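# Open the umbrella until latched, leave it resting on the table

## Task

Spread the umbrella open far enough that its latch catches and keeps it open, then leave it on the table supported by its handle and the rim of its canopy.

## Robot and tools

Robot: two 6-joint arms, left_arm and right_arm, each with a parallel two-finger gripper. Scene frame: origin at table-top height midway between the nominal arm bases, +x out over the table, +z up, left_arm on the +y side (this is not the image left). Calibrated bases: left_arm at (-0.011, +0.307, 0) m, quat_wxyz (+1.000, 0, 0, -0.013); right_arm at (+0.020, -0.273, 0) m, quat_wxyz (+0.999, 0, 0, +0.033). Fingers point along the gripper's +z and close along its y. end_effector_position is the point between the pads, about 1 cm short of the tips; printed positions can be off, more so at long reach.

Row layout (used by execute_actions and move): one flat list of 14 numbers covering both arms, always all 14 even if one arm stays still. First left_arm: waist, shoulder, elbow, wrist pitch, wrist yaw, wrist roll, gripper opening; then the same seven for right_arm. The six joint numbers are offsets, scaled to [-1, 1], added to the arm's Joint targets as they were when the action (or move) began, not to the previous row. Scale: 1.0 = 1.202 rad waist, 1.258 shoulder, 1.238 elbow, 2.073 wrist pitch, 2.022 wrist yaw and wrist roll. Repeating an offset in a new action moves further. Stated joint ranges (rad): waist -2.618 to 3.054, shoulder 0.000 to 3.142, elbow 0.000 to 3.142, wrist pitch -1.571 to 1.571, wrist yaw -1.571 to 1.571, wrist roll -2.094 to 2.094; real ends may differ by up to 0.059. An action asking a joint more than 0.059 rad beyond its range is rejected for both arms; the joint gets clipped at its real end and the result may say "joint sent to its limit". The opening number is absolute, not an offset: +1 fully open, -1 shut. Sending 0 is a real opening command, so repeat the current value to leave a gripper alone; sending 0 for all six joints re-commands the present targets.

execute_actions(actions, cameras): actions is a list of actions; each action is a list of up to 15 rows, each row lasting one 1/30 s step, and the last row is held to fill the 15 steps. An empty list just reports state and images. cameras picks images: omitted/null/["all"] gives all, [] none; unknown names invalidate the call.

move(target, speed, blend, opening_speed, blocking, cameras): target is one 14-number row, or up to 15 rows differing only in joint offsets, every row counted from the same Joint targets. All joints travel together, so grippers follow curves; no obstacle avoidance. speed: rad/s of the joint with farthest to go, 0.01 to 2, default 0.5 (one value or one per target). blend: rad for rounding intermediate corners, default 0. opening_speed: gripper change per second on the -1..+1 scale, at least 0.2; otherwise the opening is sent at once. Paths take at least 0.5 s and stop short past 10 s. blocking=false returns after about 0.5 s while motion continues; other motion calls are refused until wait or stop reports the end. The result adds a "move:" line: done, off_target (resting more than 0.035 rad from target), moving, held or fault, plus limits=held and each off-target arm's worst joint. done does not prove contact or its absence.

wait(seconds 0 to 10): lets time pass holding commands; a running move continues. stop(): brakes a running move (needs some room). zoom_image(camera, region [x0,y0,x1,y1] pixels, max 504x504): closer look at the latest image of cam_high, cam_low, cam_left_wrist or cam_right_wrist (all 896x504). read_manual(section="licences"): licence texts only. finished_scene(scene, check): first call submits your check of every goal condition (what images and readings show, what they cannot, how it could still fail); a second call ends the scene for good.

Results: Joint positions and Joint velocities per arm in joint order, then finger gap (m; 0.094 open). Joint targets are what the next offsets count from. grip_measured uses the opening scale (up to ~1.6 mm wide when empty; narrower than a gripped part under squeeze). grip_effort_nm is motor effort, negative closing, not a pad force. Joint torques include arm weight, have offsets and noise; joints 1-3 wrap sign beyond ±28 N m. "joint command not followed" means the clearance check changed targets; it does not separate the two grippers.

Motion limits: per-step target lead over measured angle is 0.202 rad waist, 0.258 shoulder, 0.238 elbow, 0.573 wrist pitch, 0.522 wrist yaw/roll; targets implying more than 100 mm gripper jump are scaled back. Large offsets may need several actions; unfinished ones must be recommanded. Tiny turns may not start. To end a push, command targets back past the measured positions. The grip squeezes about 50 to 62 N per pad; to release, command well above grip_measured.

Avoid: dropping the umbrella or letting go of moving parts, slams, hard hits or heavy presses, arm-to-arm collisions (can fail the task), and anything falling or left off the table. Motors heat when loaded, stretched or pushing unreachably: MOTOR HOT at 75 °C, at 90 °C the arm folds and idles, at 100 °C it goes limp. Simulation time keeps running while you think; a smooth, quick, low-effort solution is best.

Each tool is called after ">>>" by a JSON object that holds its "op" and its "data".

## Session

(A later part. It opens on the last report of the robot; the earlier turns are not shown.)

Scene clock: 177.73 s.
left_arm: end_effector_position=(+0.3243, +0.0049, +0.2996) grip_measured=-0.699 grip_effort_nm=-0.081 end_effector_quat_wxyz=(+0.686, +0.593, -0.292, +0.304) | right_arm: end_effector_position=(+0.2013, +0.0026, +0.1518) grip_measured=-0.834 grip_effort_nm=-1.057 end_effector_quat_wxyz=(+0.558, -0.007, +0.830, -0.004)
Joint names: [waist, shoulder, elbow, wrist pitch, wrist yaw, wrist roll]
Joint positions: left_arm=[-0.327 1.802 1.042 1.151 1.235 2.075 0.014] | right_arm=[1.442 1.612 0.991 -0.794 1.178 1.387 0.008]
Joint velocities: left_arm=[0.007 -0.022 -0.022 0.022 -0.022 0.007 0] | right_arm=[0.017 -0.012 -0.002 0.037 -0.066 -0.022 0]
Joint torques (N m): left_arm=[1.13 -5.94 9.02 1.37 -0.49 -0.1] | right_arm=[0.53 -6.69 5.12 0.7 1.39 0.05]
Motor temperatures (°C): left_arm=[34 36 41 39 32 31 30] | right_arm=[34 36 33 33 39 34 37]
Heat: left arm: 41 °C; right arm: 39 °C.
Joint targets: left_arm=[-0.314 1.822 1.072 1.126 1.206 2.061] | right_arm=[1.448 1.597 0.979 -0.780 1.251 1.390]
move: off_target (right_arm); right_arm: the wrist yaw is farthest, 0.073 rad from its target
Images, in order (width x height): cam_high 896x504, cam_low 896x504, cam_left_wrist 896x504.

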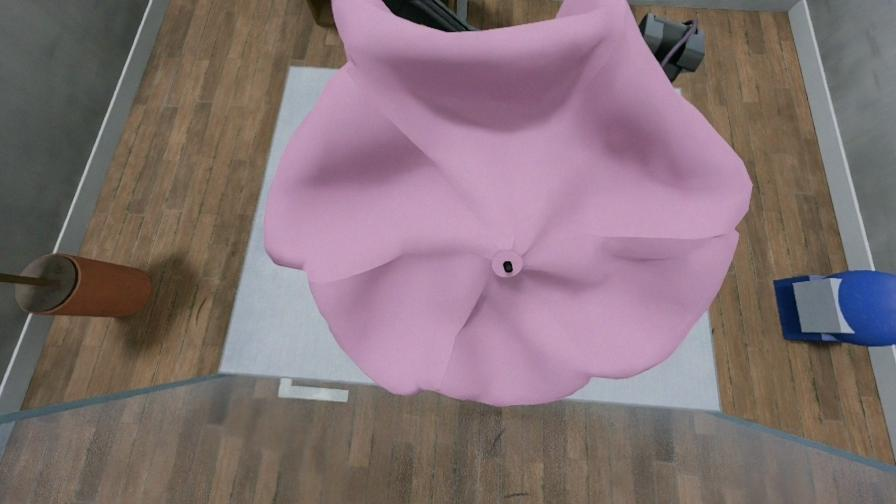

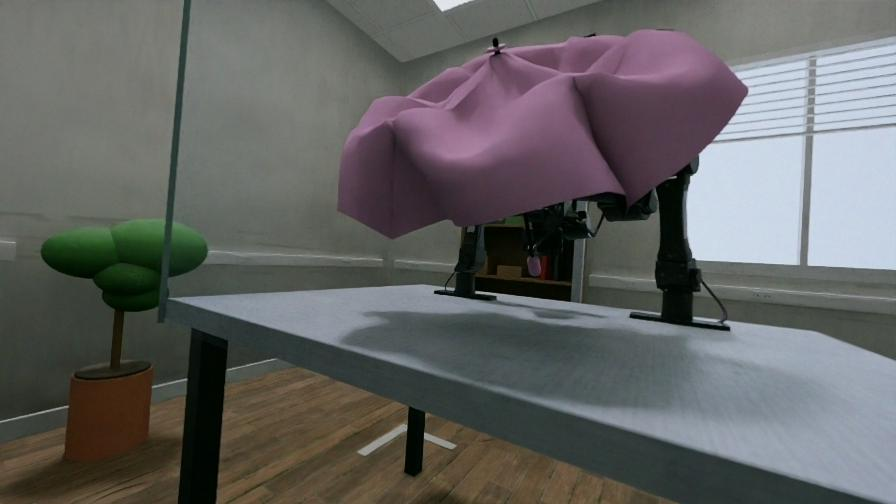

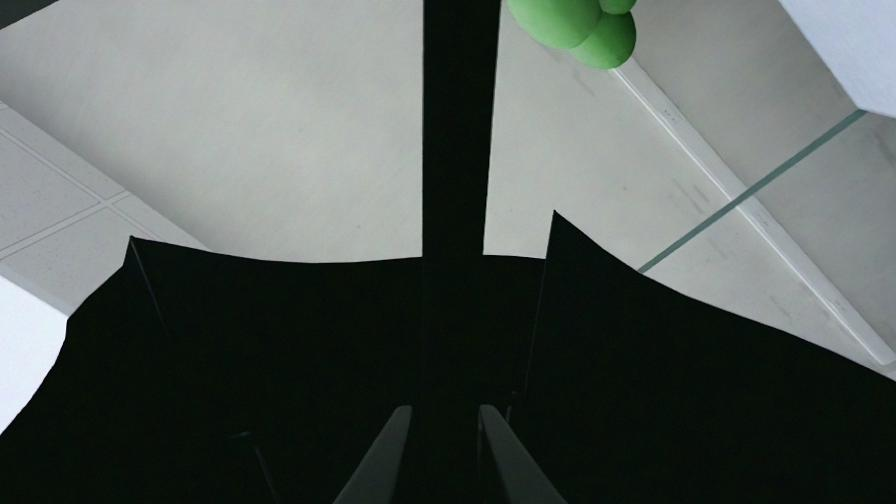

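>>> {"op": "execute_actions", "data": {"actions": []}}

Scene clock: 189.30 s.
left_arm: end_effector_position=(+0.3243, +0.0049, +0.2994) grip_measured=-0.699 grip_effort_nm=-0.081 end_effector_quat_wxyz=(+0.686, +0.594, -0.292, +0.303) | right_arm: end_effector_position=(+0.2013, +0.0026, +0.1518) grip_measured=-0.834 grip_effort_nm=-1.053 end_effector_quat_wxyz=(+0.558, -0.007, +0.830, -0.004)
Joint names: [waist, shoulder, elbow, wrist pitch, wrist yaw, wrist roll]
Joint positions: left_arm=[-0.327 1.802 1.042 1.149 1.235 2.074 0.014] | right_arm=[1.442 1.612 0.991 -0.794 1.178 1.388 0.008]
Joint velocities: left_arm=[-0.017 0.002 0.022 -0.007 -0.022 -0.037 0] | right_arm=[-0.007 0.007 -0.002 -0.051 -0.11 0.037 -0.001]
Joint torques (N m): left_arm=[1.13 -5.94 9.02 1.37 -0.49 -0.1] | right_arm=[0.51 -6.72 5.09 0.72 1.41 0.03]
Motor temperatures (°C): left_arm=[34 36 41 39 32 31 30] | right_arm=[34 36 33 33 38 34 37]
Heat: left arm: 41 °C; right arm: 38 °C.
Joint targets: left_arm=[-0.314 1.822 1.072 1.126 1.207 2.062] | right_arm=[1.448 1.597 0.979 -0.780 1.252 1.390]
Tool commands: left_gripper/opening=-0.7 right_gripper/opening=-1.0

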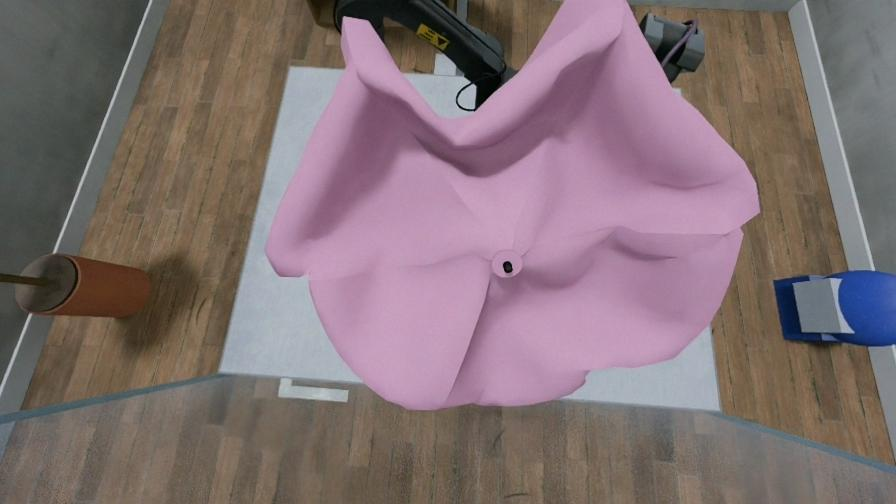

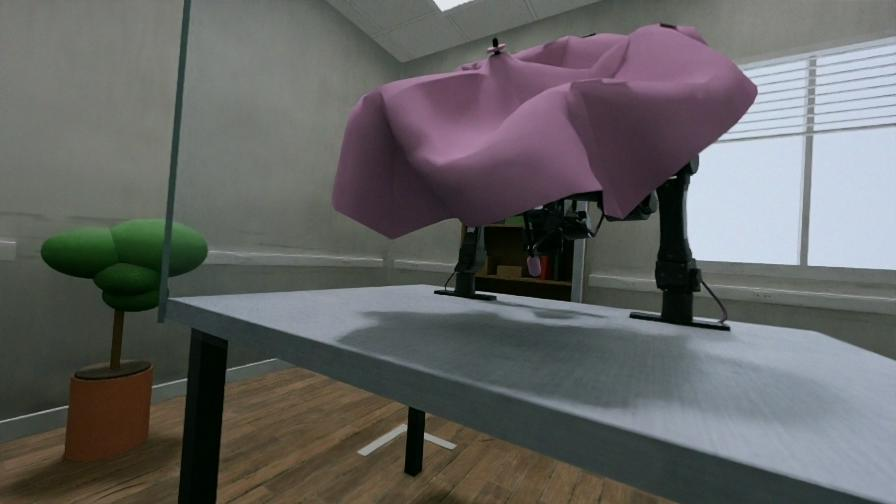

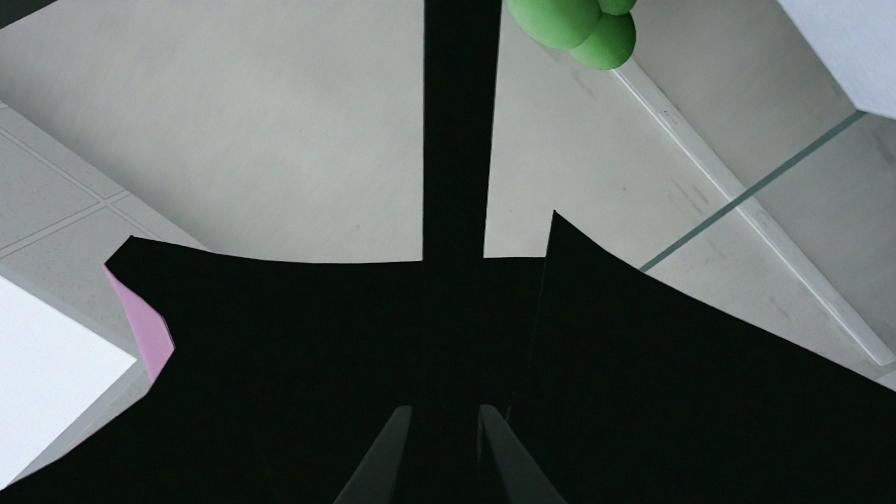

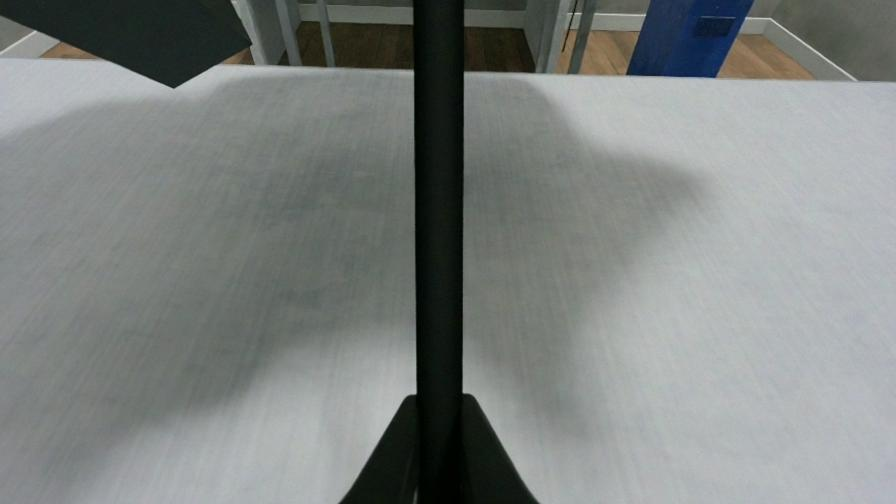

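>>> {"op": "move", "data": {"target": [0.0216, 0.0336, 0.1441, -0.0526, 0.012, -0.0148, -0.7, 0, 0, 0, 0, 0, 0, -1.0], "speed": 0.2}}

Scene clock: 204.60 s.
left_arm: end_effector_position=(+0.3500, +0.0057, +0.3295) grip_measured=-0.699 grip_effort_nm=-0.081 end_effector_quat_wxyz=(+0.686, +0.593, -0.294, +0.303) | right_arm: end_effector_position=(+0.2012, +0.0027, +0.1515) grip_measured=-0.834 grip_effort_nm=-1.057 end_effector_quat_wxyz=(+0.557, -0.007, +0.831, -0.003)
Joint names: [waist, shoulder, elbow, wrist pitch, wrist yaw, wrist roll]
Joint positions: left_arm=[-0.302 1.842 1.219 1.042 1.262 2.045 0.014] | right_arm=[1.442 1.612 0.991 -0.794 1.176 1.389 0.008]
Joint velocities: left_arm=[-0.012 -0.012 0.012 0.081 -0.007 -0.051 -0.001] | right_arm=[-0.002 0.002 -0.002 -0.081 -0.022 0.066 0]
Joint torques (N m): left_arm=[1.16 -6.38 9.43 1.31 -0.54 -0.11] | right_arm=[0.51 -6.75 5.07 0.72 1.44 0.03]
Motor temperatures (°C): left_arm=[34 36 41 39 32 31 30] | right_arm=[34 36 33 33 38 34 37]
Heat: left arm: 41 °C; right arm: 38 °C.
Joint targets: left_arm=[-0.288 1.865 1.251 1.017 1.231 2.032] | right_arm=[1.448 1.597 0.979 -0.780 1.251 1.390]
move: off_target (right_arm); right_arm: the wrist yaw is farthest, 0.076 rad from its target

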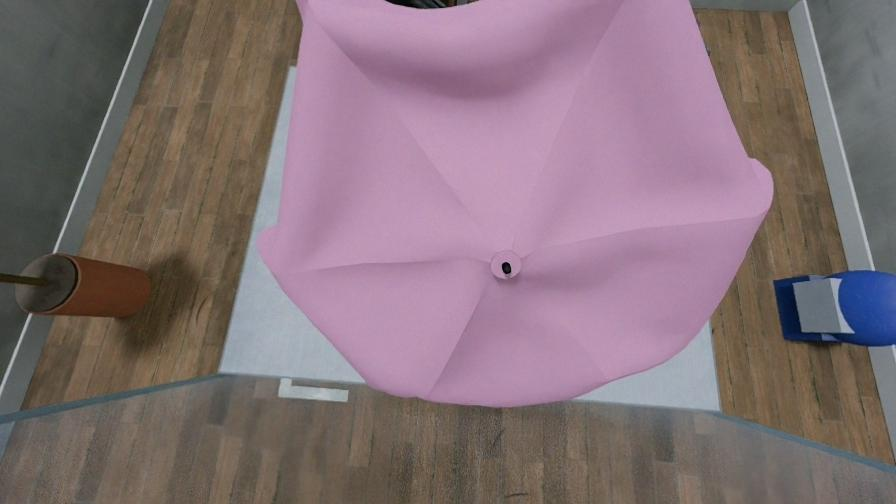

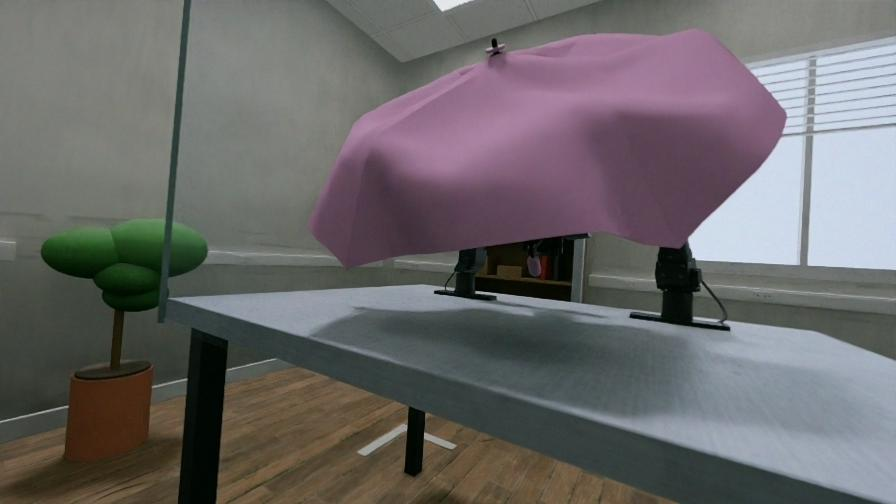

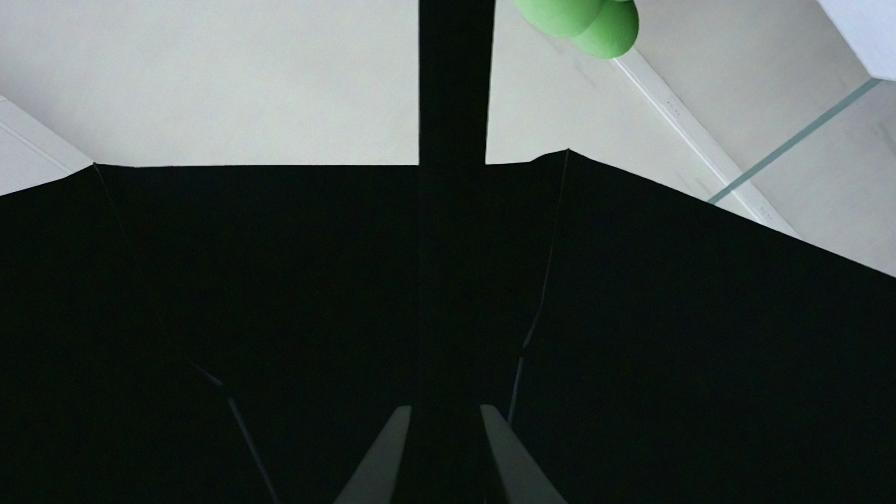

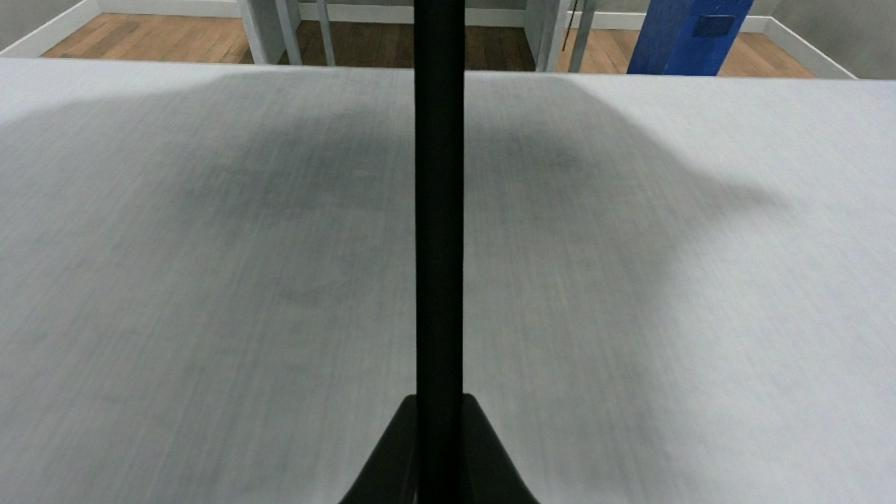

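>>> {"op": "move", "data": {"target": [0.0191, 0.0479, 0.1601, -0.0535, 0.0105, -0.0142, -0.7, 0, 0, 0, 0, 0, 0, -1.0], "speed": 0.2}}

Scene clock: 207.77 s.
left_arm: end_effector_position=(+0.3658, +0.0033, +0.3501) grip_measured=-0.699 grip_effort_nm=-0.076 end_effector_quat_wxyz=(+0.687, +0.596, -0.312, +0.277) | right_arm: end_effector_position=(+0.2030, +0.0027, +0.1530) grip_measured=-0.834 grip_effort_nm=-1.067 end_effector_quat_wxyz=(+0.560, +0.000, +0.828, +0.000)
Joint names: [waist, shoulder, elbow, wrist pitch, wrist yaw, wrist roll]
Joint positions: left_arm=[-0.287 1.904 1.406 0.925 1.337 2.019 0.014] | right_arm=[1.438 1.612 0.991 -0.786 1.184 1.394 0.008]
Joint velocities: left_arm=[0.017 -0.012 0.007 0.007 -0.037 -0.022 -0.002] | right_arm=[0.012 0.012 0.002 -0.051 0.051 0.037 0]
Joint torques (N m): left_arm=[1.95 -7.12 10.63 1.32 -1.08 -0.12] | right_arm=[0.94 -6.76 5.12 0.66 1.35 -0.04]
Motor temperatures (°C): left_arm=[34 36 42 39 32 31 30] | right_arm=[34 36 33 33 38 34 37]
Heat: left arm: 42 °C; right arm: 38 °C.
Joint targets: left_arm=[-0.265 1.925 1.449 0.906 1.252 2.003] | right_arm=[1.448 1.597 0.979 -0.780 1.251 1.390]
move: off_target (left_arm, right_arm); left_arm: the wrist yaw is farthest, 0.084 rad from its target; right_arm: the wrist yaw is farthest, 0.067 rad from its target

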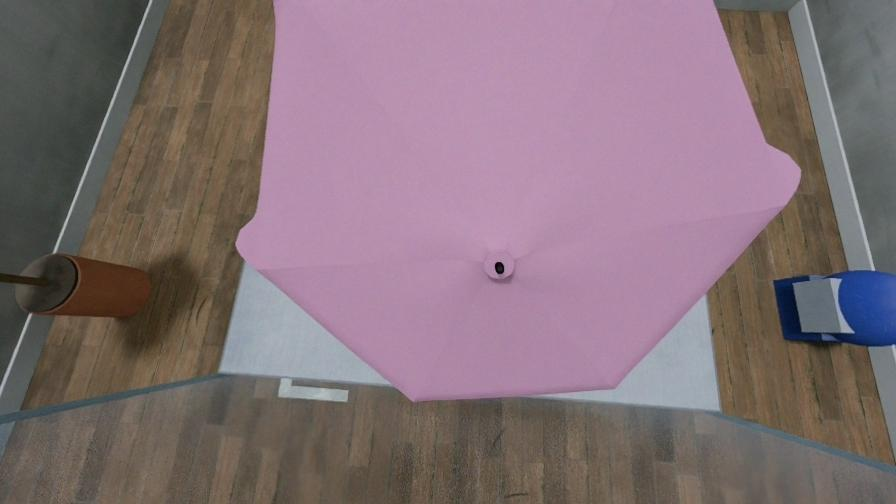

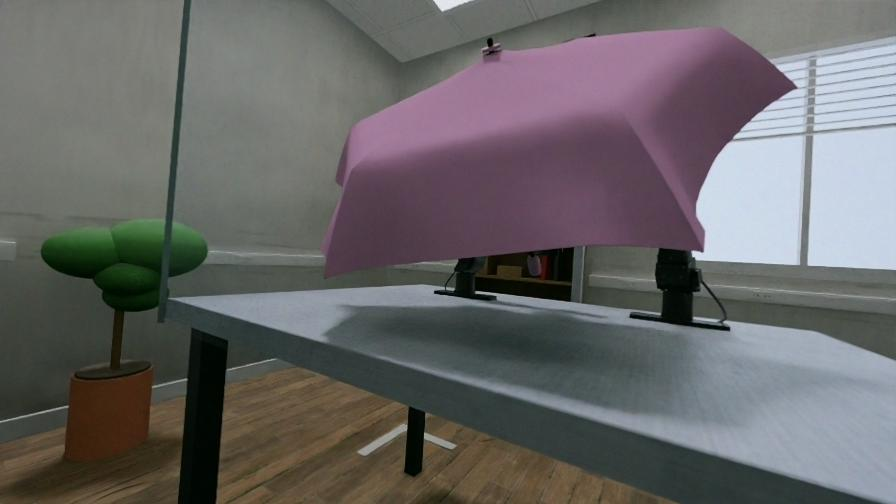

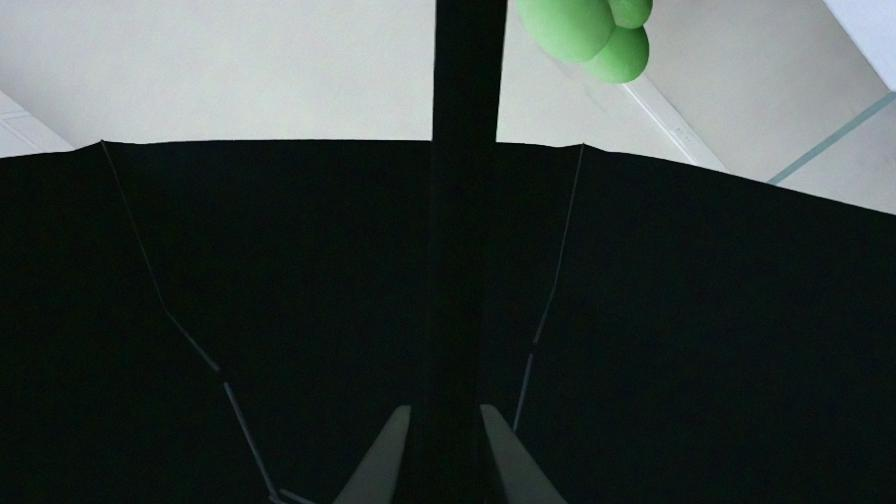

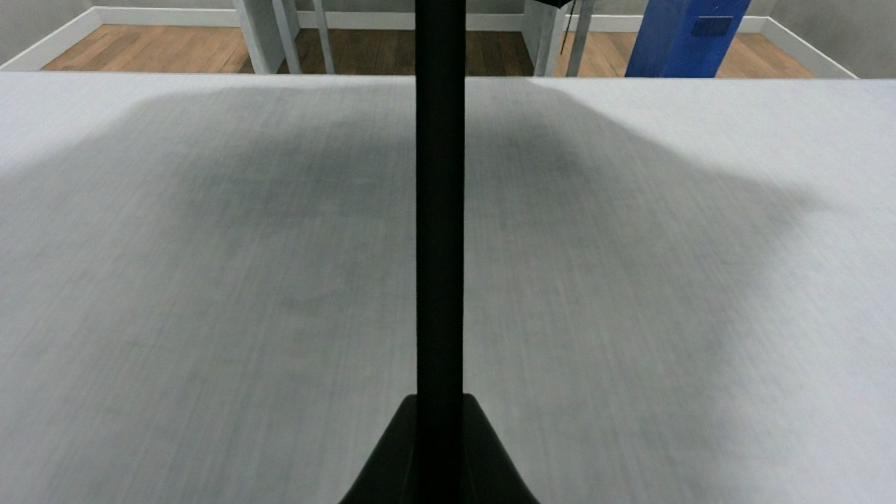

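>>> {"op": "move", "data": {"target": [0.0216, 0.0485, 0.1583, -0.054, -0.0242, -0.0138, -0.7, 0, 0, 0, 0, 0, 0, -1.0], "speed": 0.2}}

Scene clock: 229.60 s.
left_arm: end_effector_position=(+0.3776, -0.0016, +0.3682) grip_measured=-0.699 grip_effort_nm=-0.085 end_effector_quat_wxyz=(+0.688, +0.599, -0.325, +0.249) | right_arm: end_effector_position=(+0.2082, +0.0009, +0.1580) grip_measured=-0.834 grip_effort_nm=-1.062 end_effector_quat_wxyz=(+0.573, +0.010, +0.820, -0.001)
Joint names: [waist, shoulder, elbow, wrist pitch, wrist yaw, wrist roll]
Joint positions: left_arm=[-0.285 1.967 1.584 0.806 1.395 1.997 0.014] | right_arm=[1.426 1.612 0.991 -0.776 1.214 1.396 0.008]
Joint velocities: left_arm=[-0.017 -0.002 0.012 0.066 0.051 -0.007 0] | right_arm=[-0.017 -0.012 0.002 -0.051 -0.095 -0.081 -0.001]
Joint torques (N m): left_arm=[4 -7.84 12.16 1.32 -2.14 -0.2] | right_arm=[2.18 -6.78 5.12 0.57 1.01 -0.04]
Motor temperatures (°C): left_arm=[34 37 44 38 34 31 30] | right_arm=[34 36 33 33 38 34 37]
Heat: left arm: 44 °C; right arm: 38 °C.
Joint targets: left_arm=[-0.240 1.986 1.645 0.795 1.203 1.975] | right_arm=[1.448 1.597 0.979 -0.780 1.252 1.390]
move: off_target (left_arm, right_arm); left_arm: the wrist yaw is farthest, 0.192 rad from its target; right_arm: the wrist yaw is farthest, 0.037 rad from its target

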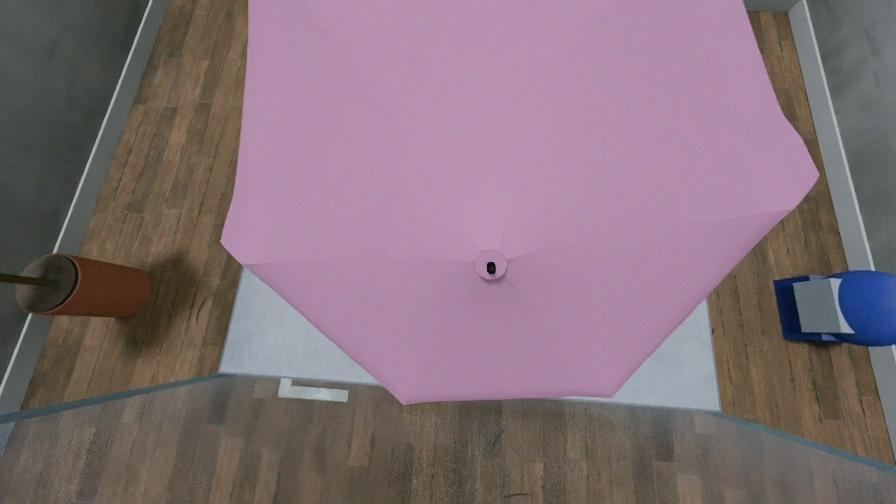

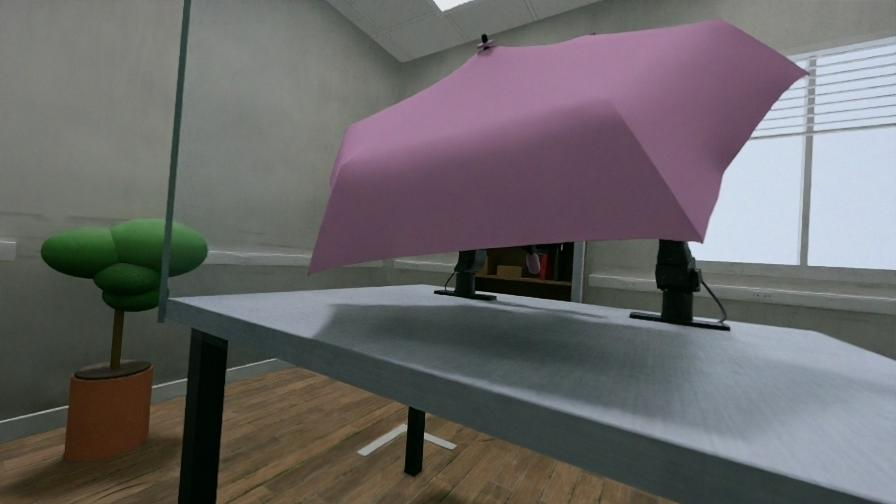

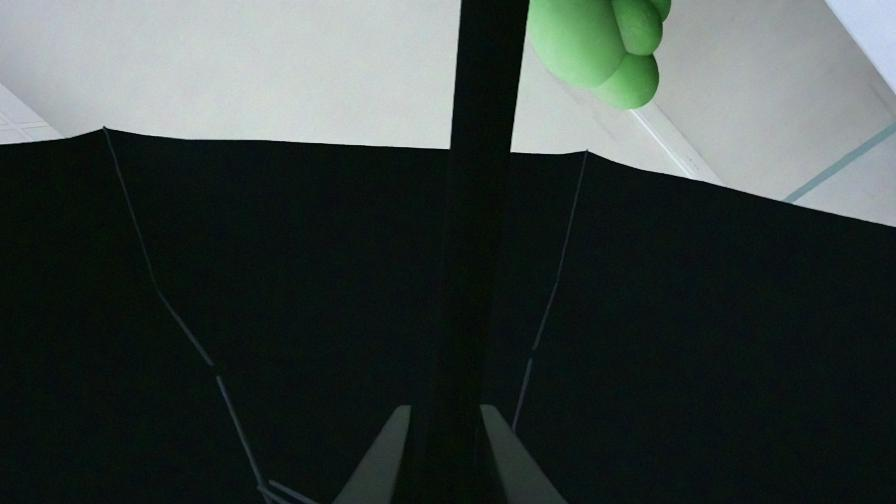

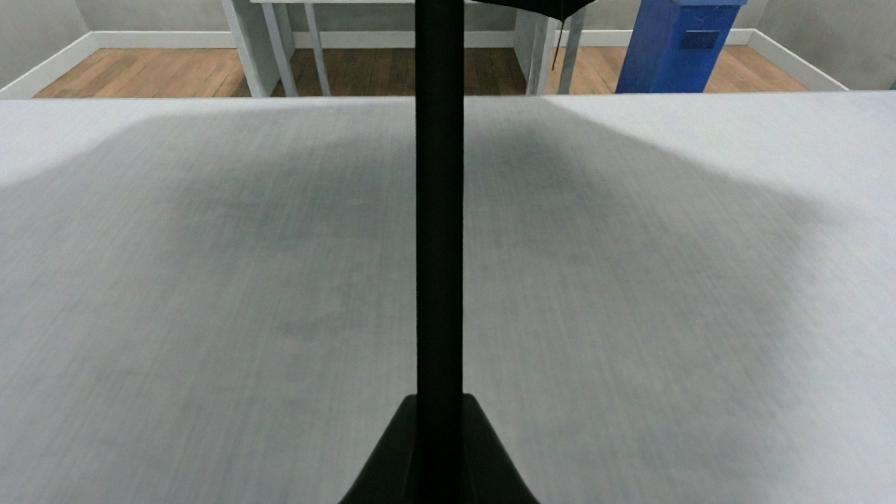

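>>> {"op": "move", "data": {"target": [0.0374, 0.031, 0.109, -0.0072, -0.0905, -0.0124, -0.7, 0, 0, 0, 0, 0, 0, -1.0], "speed": 0.2}}

Scene clock: 243.33 s.
left_arm: end_effector_position=(+0.4180, +0.0105, +0.4036) grip_measured=-0.699 grip_effort_nm=-0.081 end_effector_quat_wxyz=(+0.685, +0.594, -0.278, +0.317) | right_arm: end_effector_position=(+0.2067, +0.0029, +0.1652) grip_measured=-0.834 grip_effort_nm=-1.062 end_effector_quat_wxyz=(+0.581, +0.004, +0.814, +0.003)
Joint names: [waist, shoulder, elbow, wrist pitch, wrist yaw, wrist roll]
Joint positions: left_arm=[-0.248 2.009 1.721 0.777 1.268 1.973 0.014] | right_arm=[1.436 1.599 0.991 -0.765 1.233 1.371 0.008]
Joint velocities: left_arm=[-0.002 -0.012 -0.022 -0.066 -0.066 0.051 0] | right_arm=[-0.007 -0.017 0.017 -0.095 0.007 0.051 0]
Joint torques (N m): left_arm=[4.67 -8.43 12.08 1.51 -2.7 -0.21] | right_arm=[1.13 -5.61 5.19 0.5 0.8 0.2]
Motor temperatures (°C): left_arm=[34 37 46 38 37 31 30] | right_arm=[34 36 33 33 38 34 37]
Heat: left arm: 46 °C; right arm: 38 °C.
Joint targets: left_arm=[-0.194 2.025 1.780 0.780 1.020 1.950] | right_arm=[1.448 1.597 0.979 -0.780 1.252 1.390]
move: off_target (left_arm); left_arm: the wrist yaw is farthest, 0.248 rad from its target

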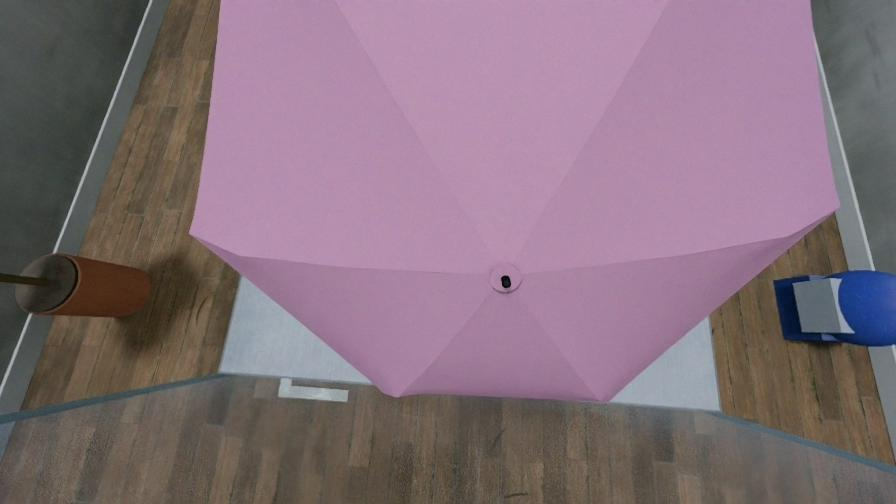

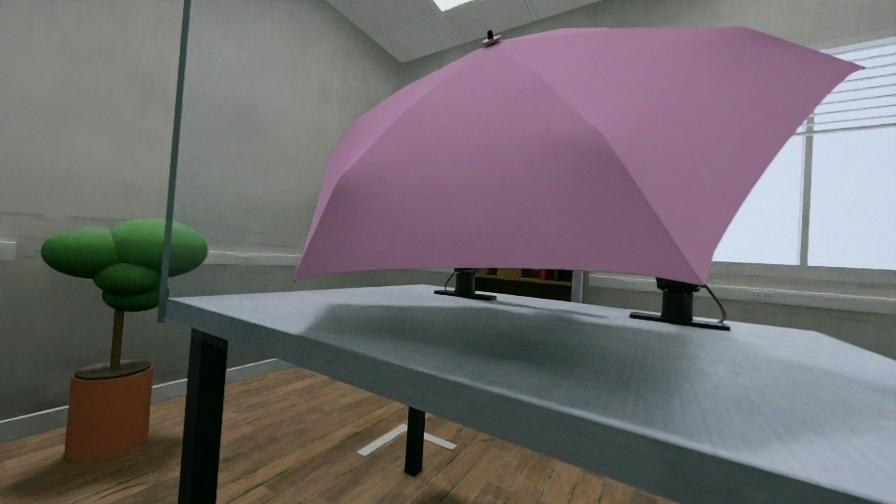

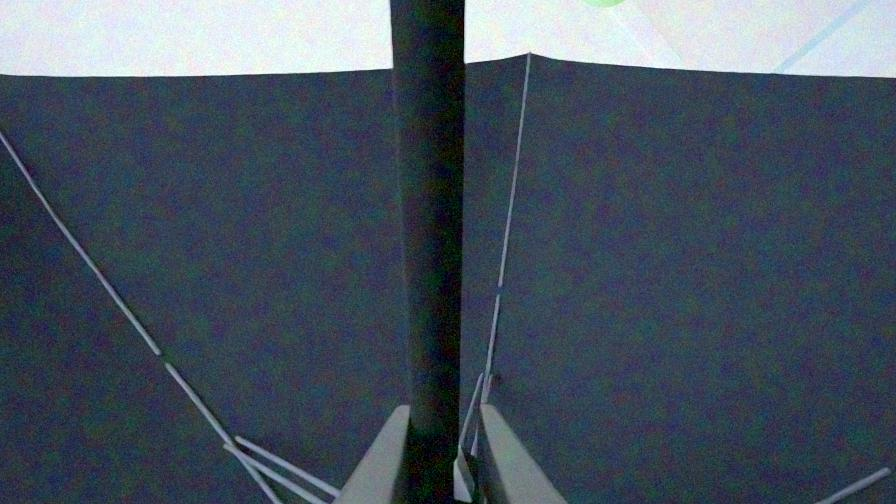

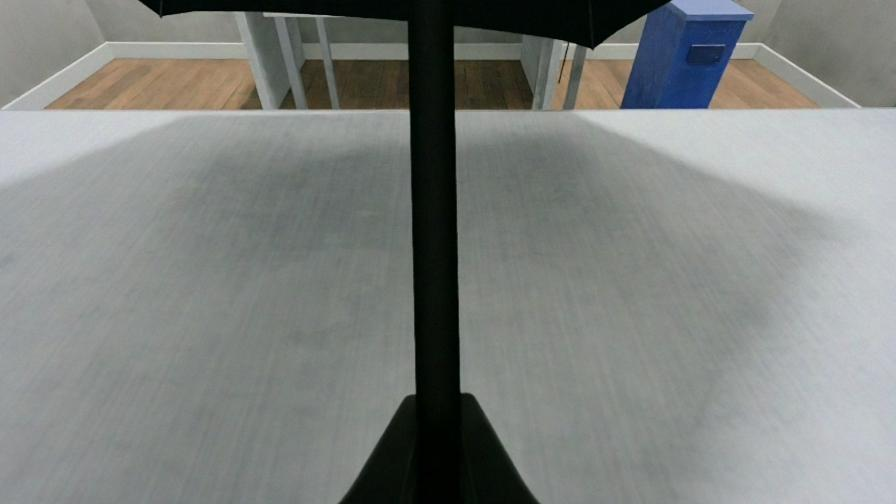

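>>> {"op": "zoom_image", "data": {"camera": "cam_left_wrist", "region": [330, 300, 630, 504]}}

>>> {"op": "wait", "data": {"seconds": 0, "cameras": ["cam_left_wrist"]}}

Scaled by 1.680 from the camera's 896x504 image, which has a finer 1280x720 frame.

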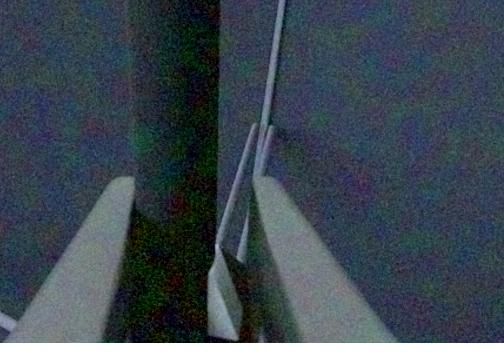

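Scene clock: 244.83 s.
left_arm: end_effector_position=(+0.4180, +0.0105, +0.4036) grip_measured=-0.699 grip_effort_nm=-0.076 end_effector_quat_wxyz=(+0.685, +0.594, -0.278, +0.317) | right_arm: end_effector_position=(+0.2067, +0.0029, +0.1652) grip_measured=-0.834 grip_effort_nm=-1.053 end_effector_quat_wxyz=(+0.581, +0.004, +0.814, +0.003)
Joint names: [waist, shoulder, elbow, wrist pitch, wrist yaw, wrist roll]
Joint positions: left_arm=[-0.248 2.009 1.721 0.777 1.268 1.973 0.014] | right_arm=[1.436 1.599 0.991 -0.765 1.233 1.371 0.008]
Joint velocities: left_arm=[-0.007 -0.007 -0.022 0.037 -0.037 -0.007 0] | right_arm=[-0.007 0.007 0.002 0.037 -0.007 0.051 0.001]
Joint torques (N m): left_arm=[4.67 -8.44 12.07 1.51 -2.7 -0.21] | right_arm=[1.16 -5.6 5.14 0.48 0.79 0.2]
Motor temperatures (°C): left_arm=[34 37 46 39 38 31 30] | right_arm=[34 36 33 33 38 34 37]
Heat: left arm: 46 °C; right arm: 38 °C.
Joint targets: left_arm=[-0.194 2.025 1.780 0.780 1.020 1.950] | right_arm=[1.448 1.597 0.979 -0.780 1.252 1.390]
Tool commands: left_gripper/opening=-0.7 right_gripper/opening=-1.0
Images, in order (width x height): cam_left_wrist 896x504.

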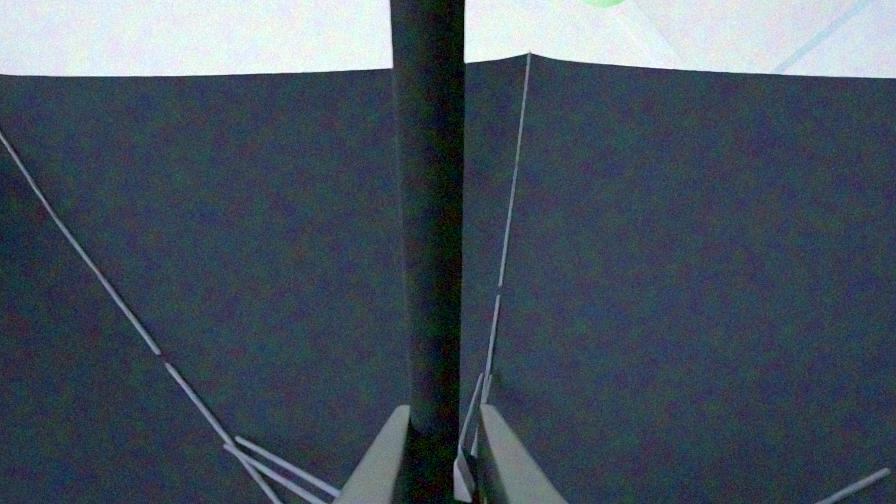

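>>> {"op": "move", "data": {"target": [-0.0341, 0.0032, -0.0234, -0.013, 0.1088, 0.0054, -0.7, 0, 0, 0, 0, 0, 0, -1.0], "speed": 0.2}}

Scene clock: 252.50 s.
left_arm: end_effector_position=(+0.4116, +0.0101, +0.3995) grip_measured=-0.699 grip_effort_nm=-0.081 end_effector_quat_wxyz=(+0.685, +0.596, -0.292, +0.301) | right_arm: end_effector_position=(+0.2034, +0.0051, +0.1628) grip_measured=-0.834 grip_effort_nm=-1.057 end_effector_quat_wxyz=(+0.575, +0.003, +0.818, +0.010)
Joint names: [waist, shoulder, elbow, wrist pitch, wrist yaw, wrist roll]
Joint positions: left_arm=[-0.248 2.009 1.721 0.77 1.311 1.973 0.014] | right_arm=[1.445 1.599 0.991 -0.765 1.219 1.38 0.008]
Joint velocities: left_arm=[-0.002 -0.007 0.002 0.022 -0.007 -0.022 -0.001] | right_arm=[-0.022 0.007 0.007 -0.037 0.022 0.037 0.001]
Joint torques (N m): left_arm=[1.09 -8.14 9.66 1.28 -0.95 -0.09] | right_arm=[0.28 -5.64 5.09 0.5 0.95 0.11]
Motor temperatures (°C): left_arm=[34 37 46 39 39 31 30] | right_arm=[34 36 33 33 37 34 37]
Heat: left arm: 46 °C; right arm: 37 °C.
Joint targets: left_arm=[-0.235 2.029 1.751 0.753 1.240 1.961] | right_arm=[1.448 1.597 0.979 -0.780 1.252 1.390]
move: off_target (left_arm); left_arm: the wrist yaw is farthest, 0.071 rad from its target

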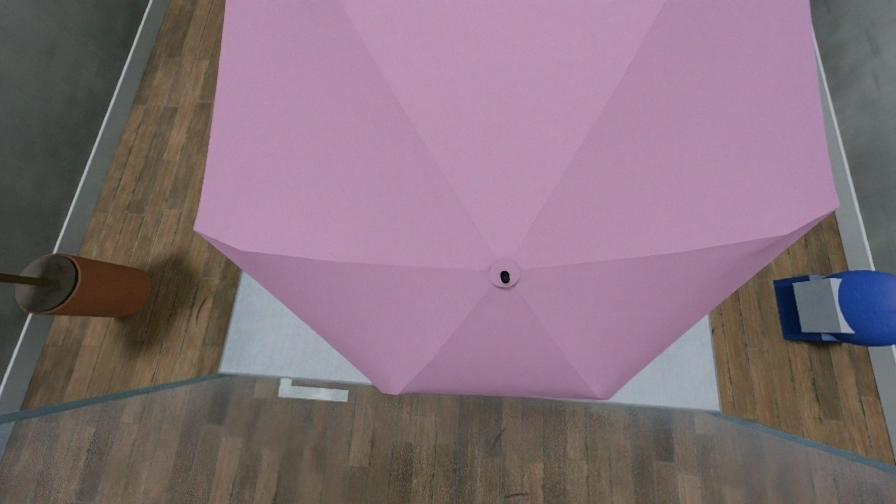

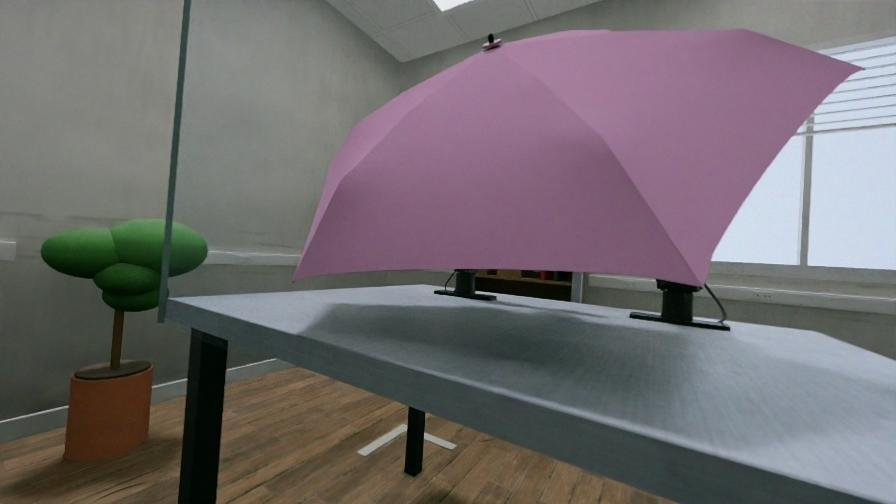

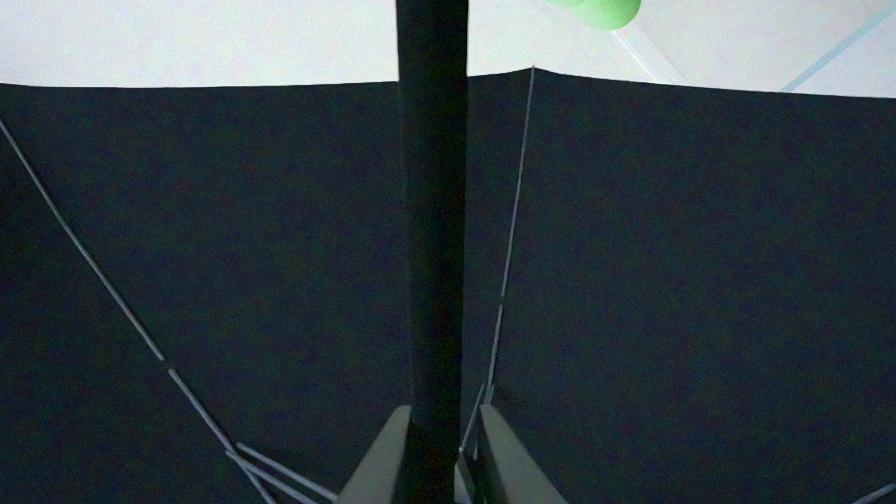

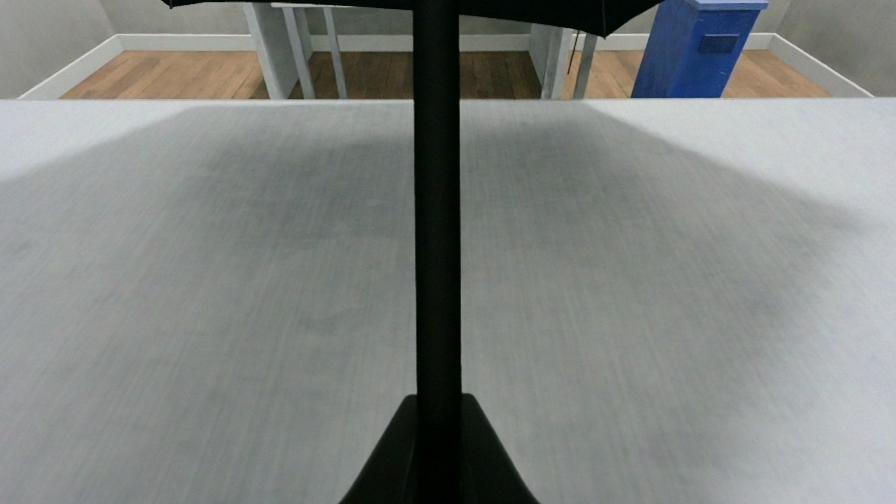

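>>> {"op": "move", "data": {"target": [-0.0064, -0.0242, -0.0689, 0.0215, -0.0034, 0.0054, -0.7, 0, 0, 0, 0, 0, 0, -1.0], "speed": 0.2}}

Scene clock: 255.57 s.
left_arm: end_effector_position=(+0.4168, +0.0102, +0.3902) grip_measured=-0.699 grip_effort_nm=-0.081 end_effector_quat_wxyz=(+0.686, +0.599, -0.276, +0.306) | right_arm: end_effector_position=(+0.2015, +0.0060, +0.1587) grip_measured=-0.834 grip_effort_nm=-1.053 end_effector_quat_wxyz=(+0.565, +0.001, +0.825, +0.012)
Joint names: [waist, shoulder, elbow, wrist pitch, wrist yaw, wrist roll]
Joint positions: left_arm=[-0.248 2.009 1.681 0.794 1.28 1.973 0.014] | right_arm=[1.446 1.599 0.991 -0.767 1.194 1.382 0.008]
Joint velocities: left_arm=[0.002 0.002 -0.002 -0.037 -0.066 0.007 0] | right_arm=[-0.032 0.017 -0.012 0.037 0.037 0.022 0]
Joint torques (N m): left_arm=[0.42 -10.36 6.01 1.52 -0.72 0.03] | right_arm=[0.17 -5.6 5.19 0.51 1.24 0.09]
Motor temperatures (°C): left_arm=[34 38 45 39 39 31 30] | right_arm=[34 36 33 33 37 34 37]
Heat: left arm: 45 °C; right arm: 37 °C.
Joint targets: left_arm=[-0.243 1.998 1.666 0.797 1.233 1.972] | right_arm=[1.448 1.597 0.979 -0.780 1.252 1.390]
move: off_target (left_arm, right_arm); left_arm: the wrist yaw is farthest, 0.047 rad from its target; right_arm: the wrist yaw is farthest, 0.058 rad from its target

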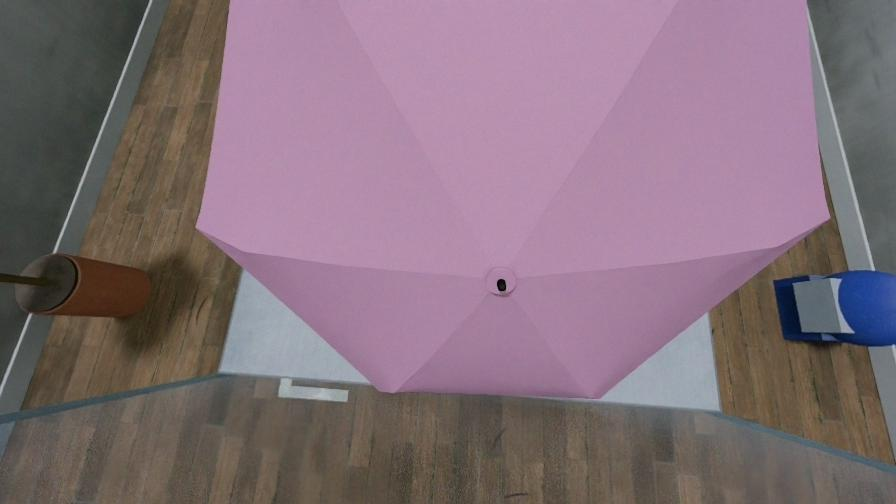

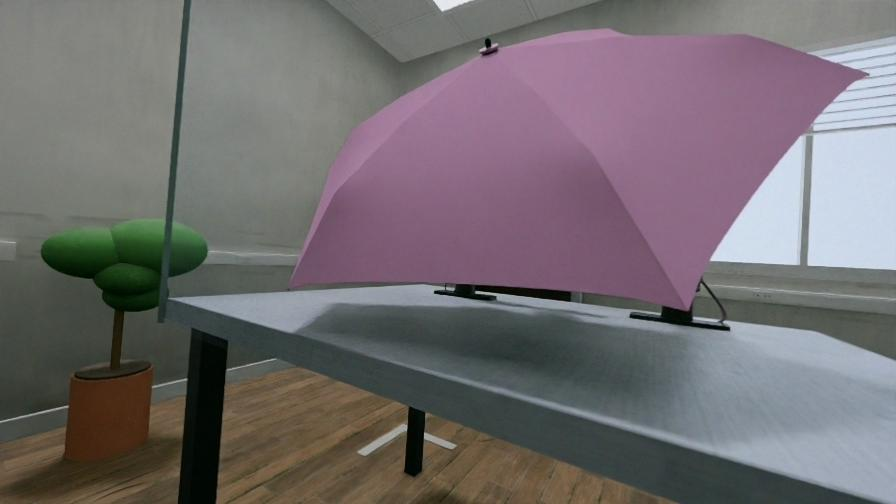

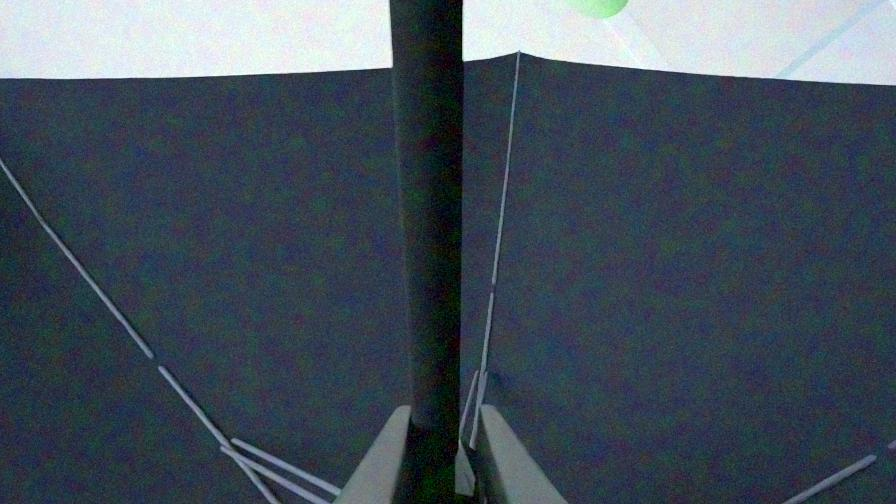

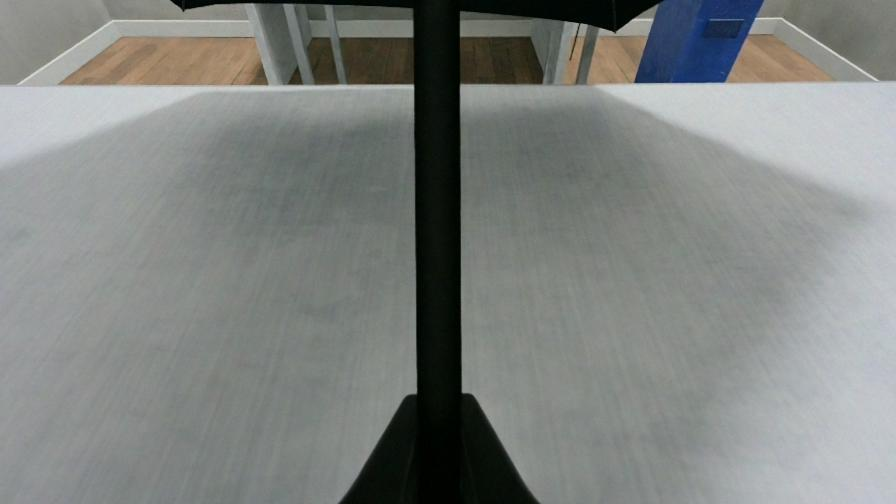

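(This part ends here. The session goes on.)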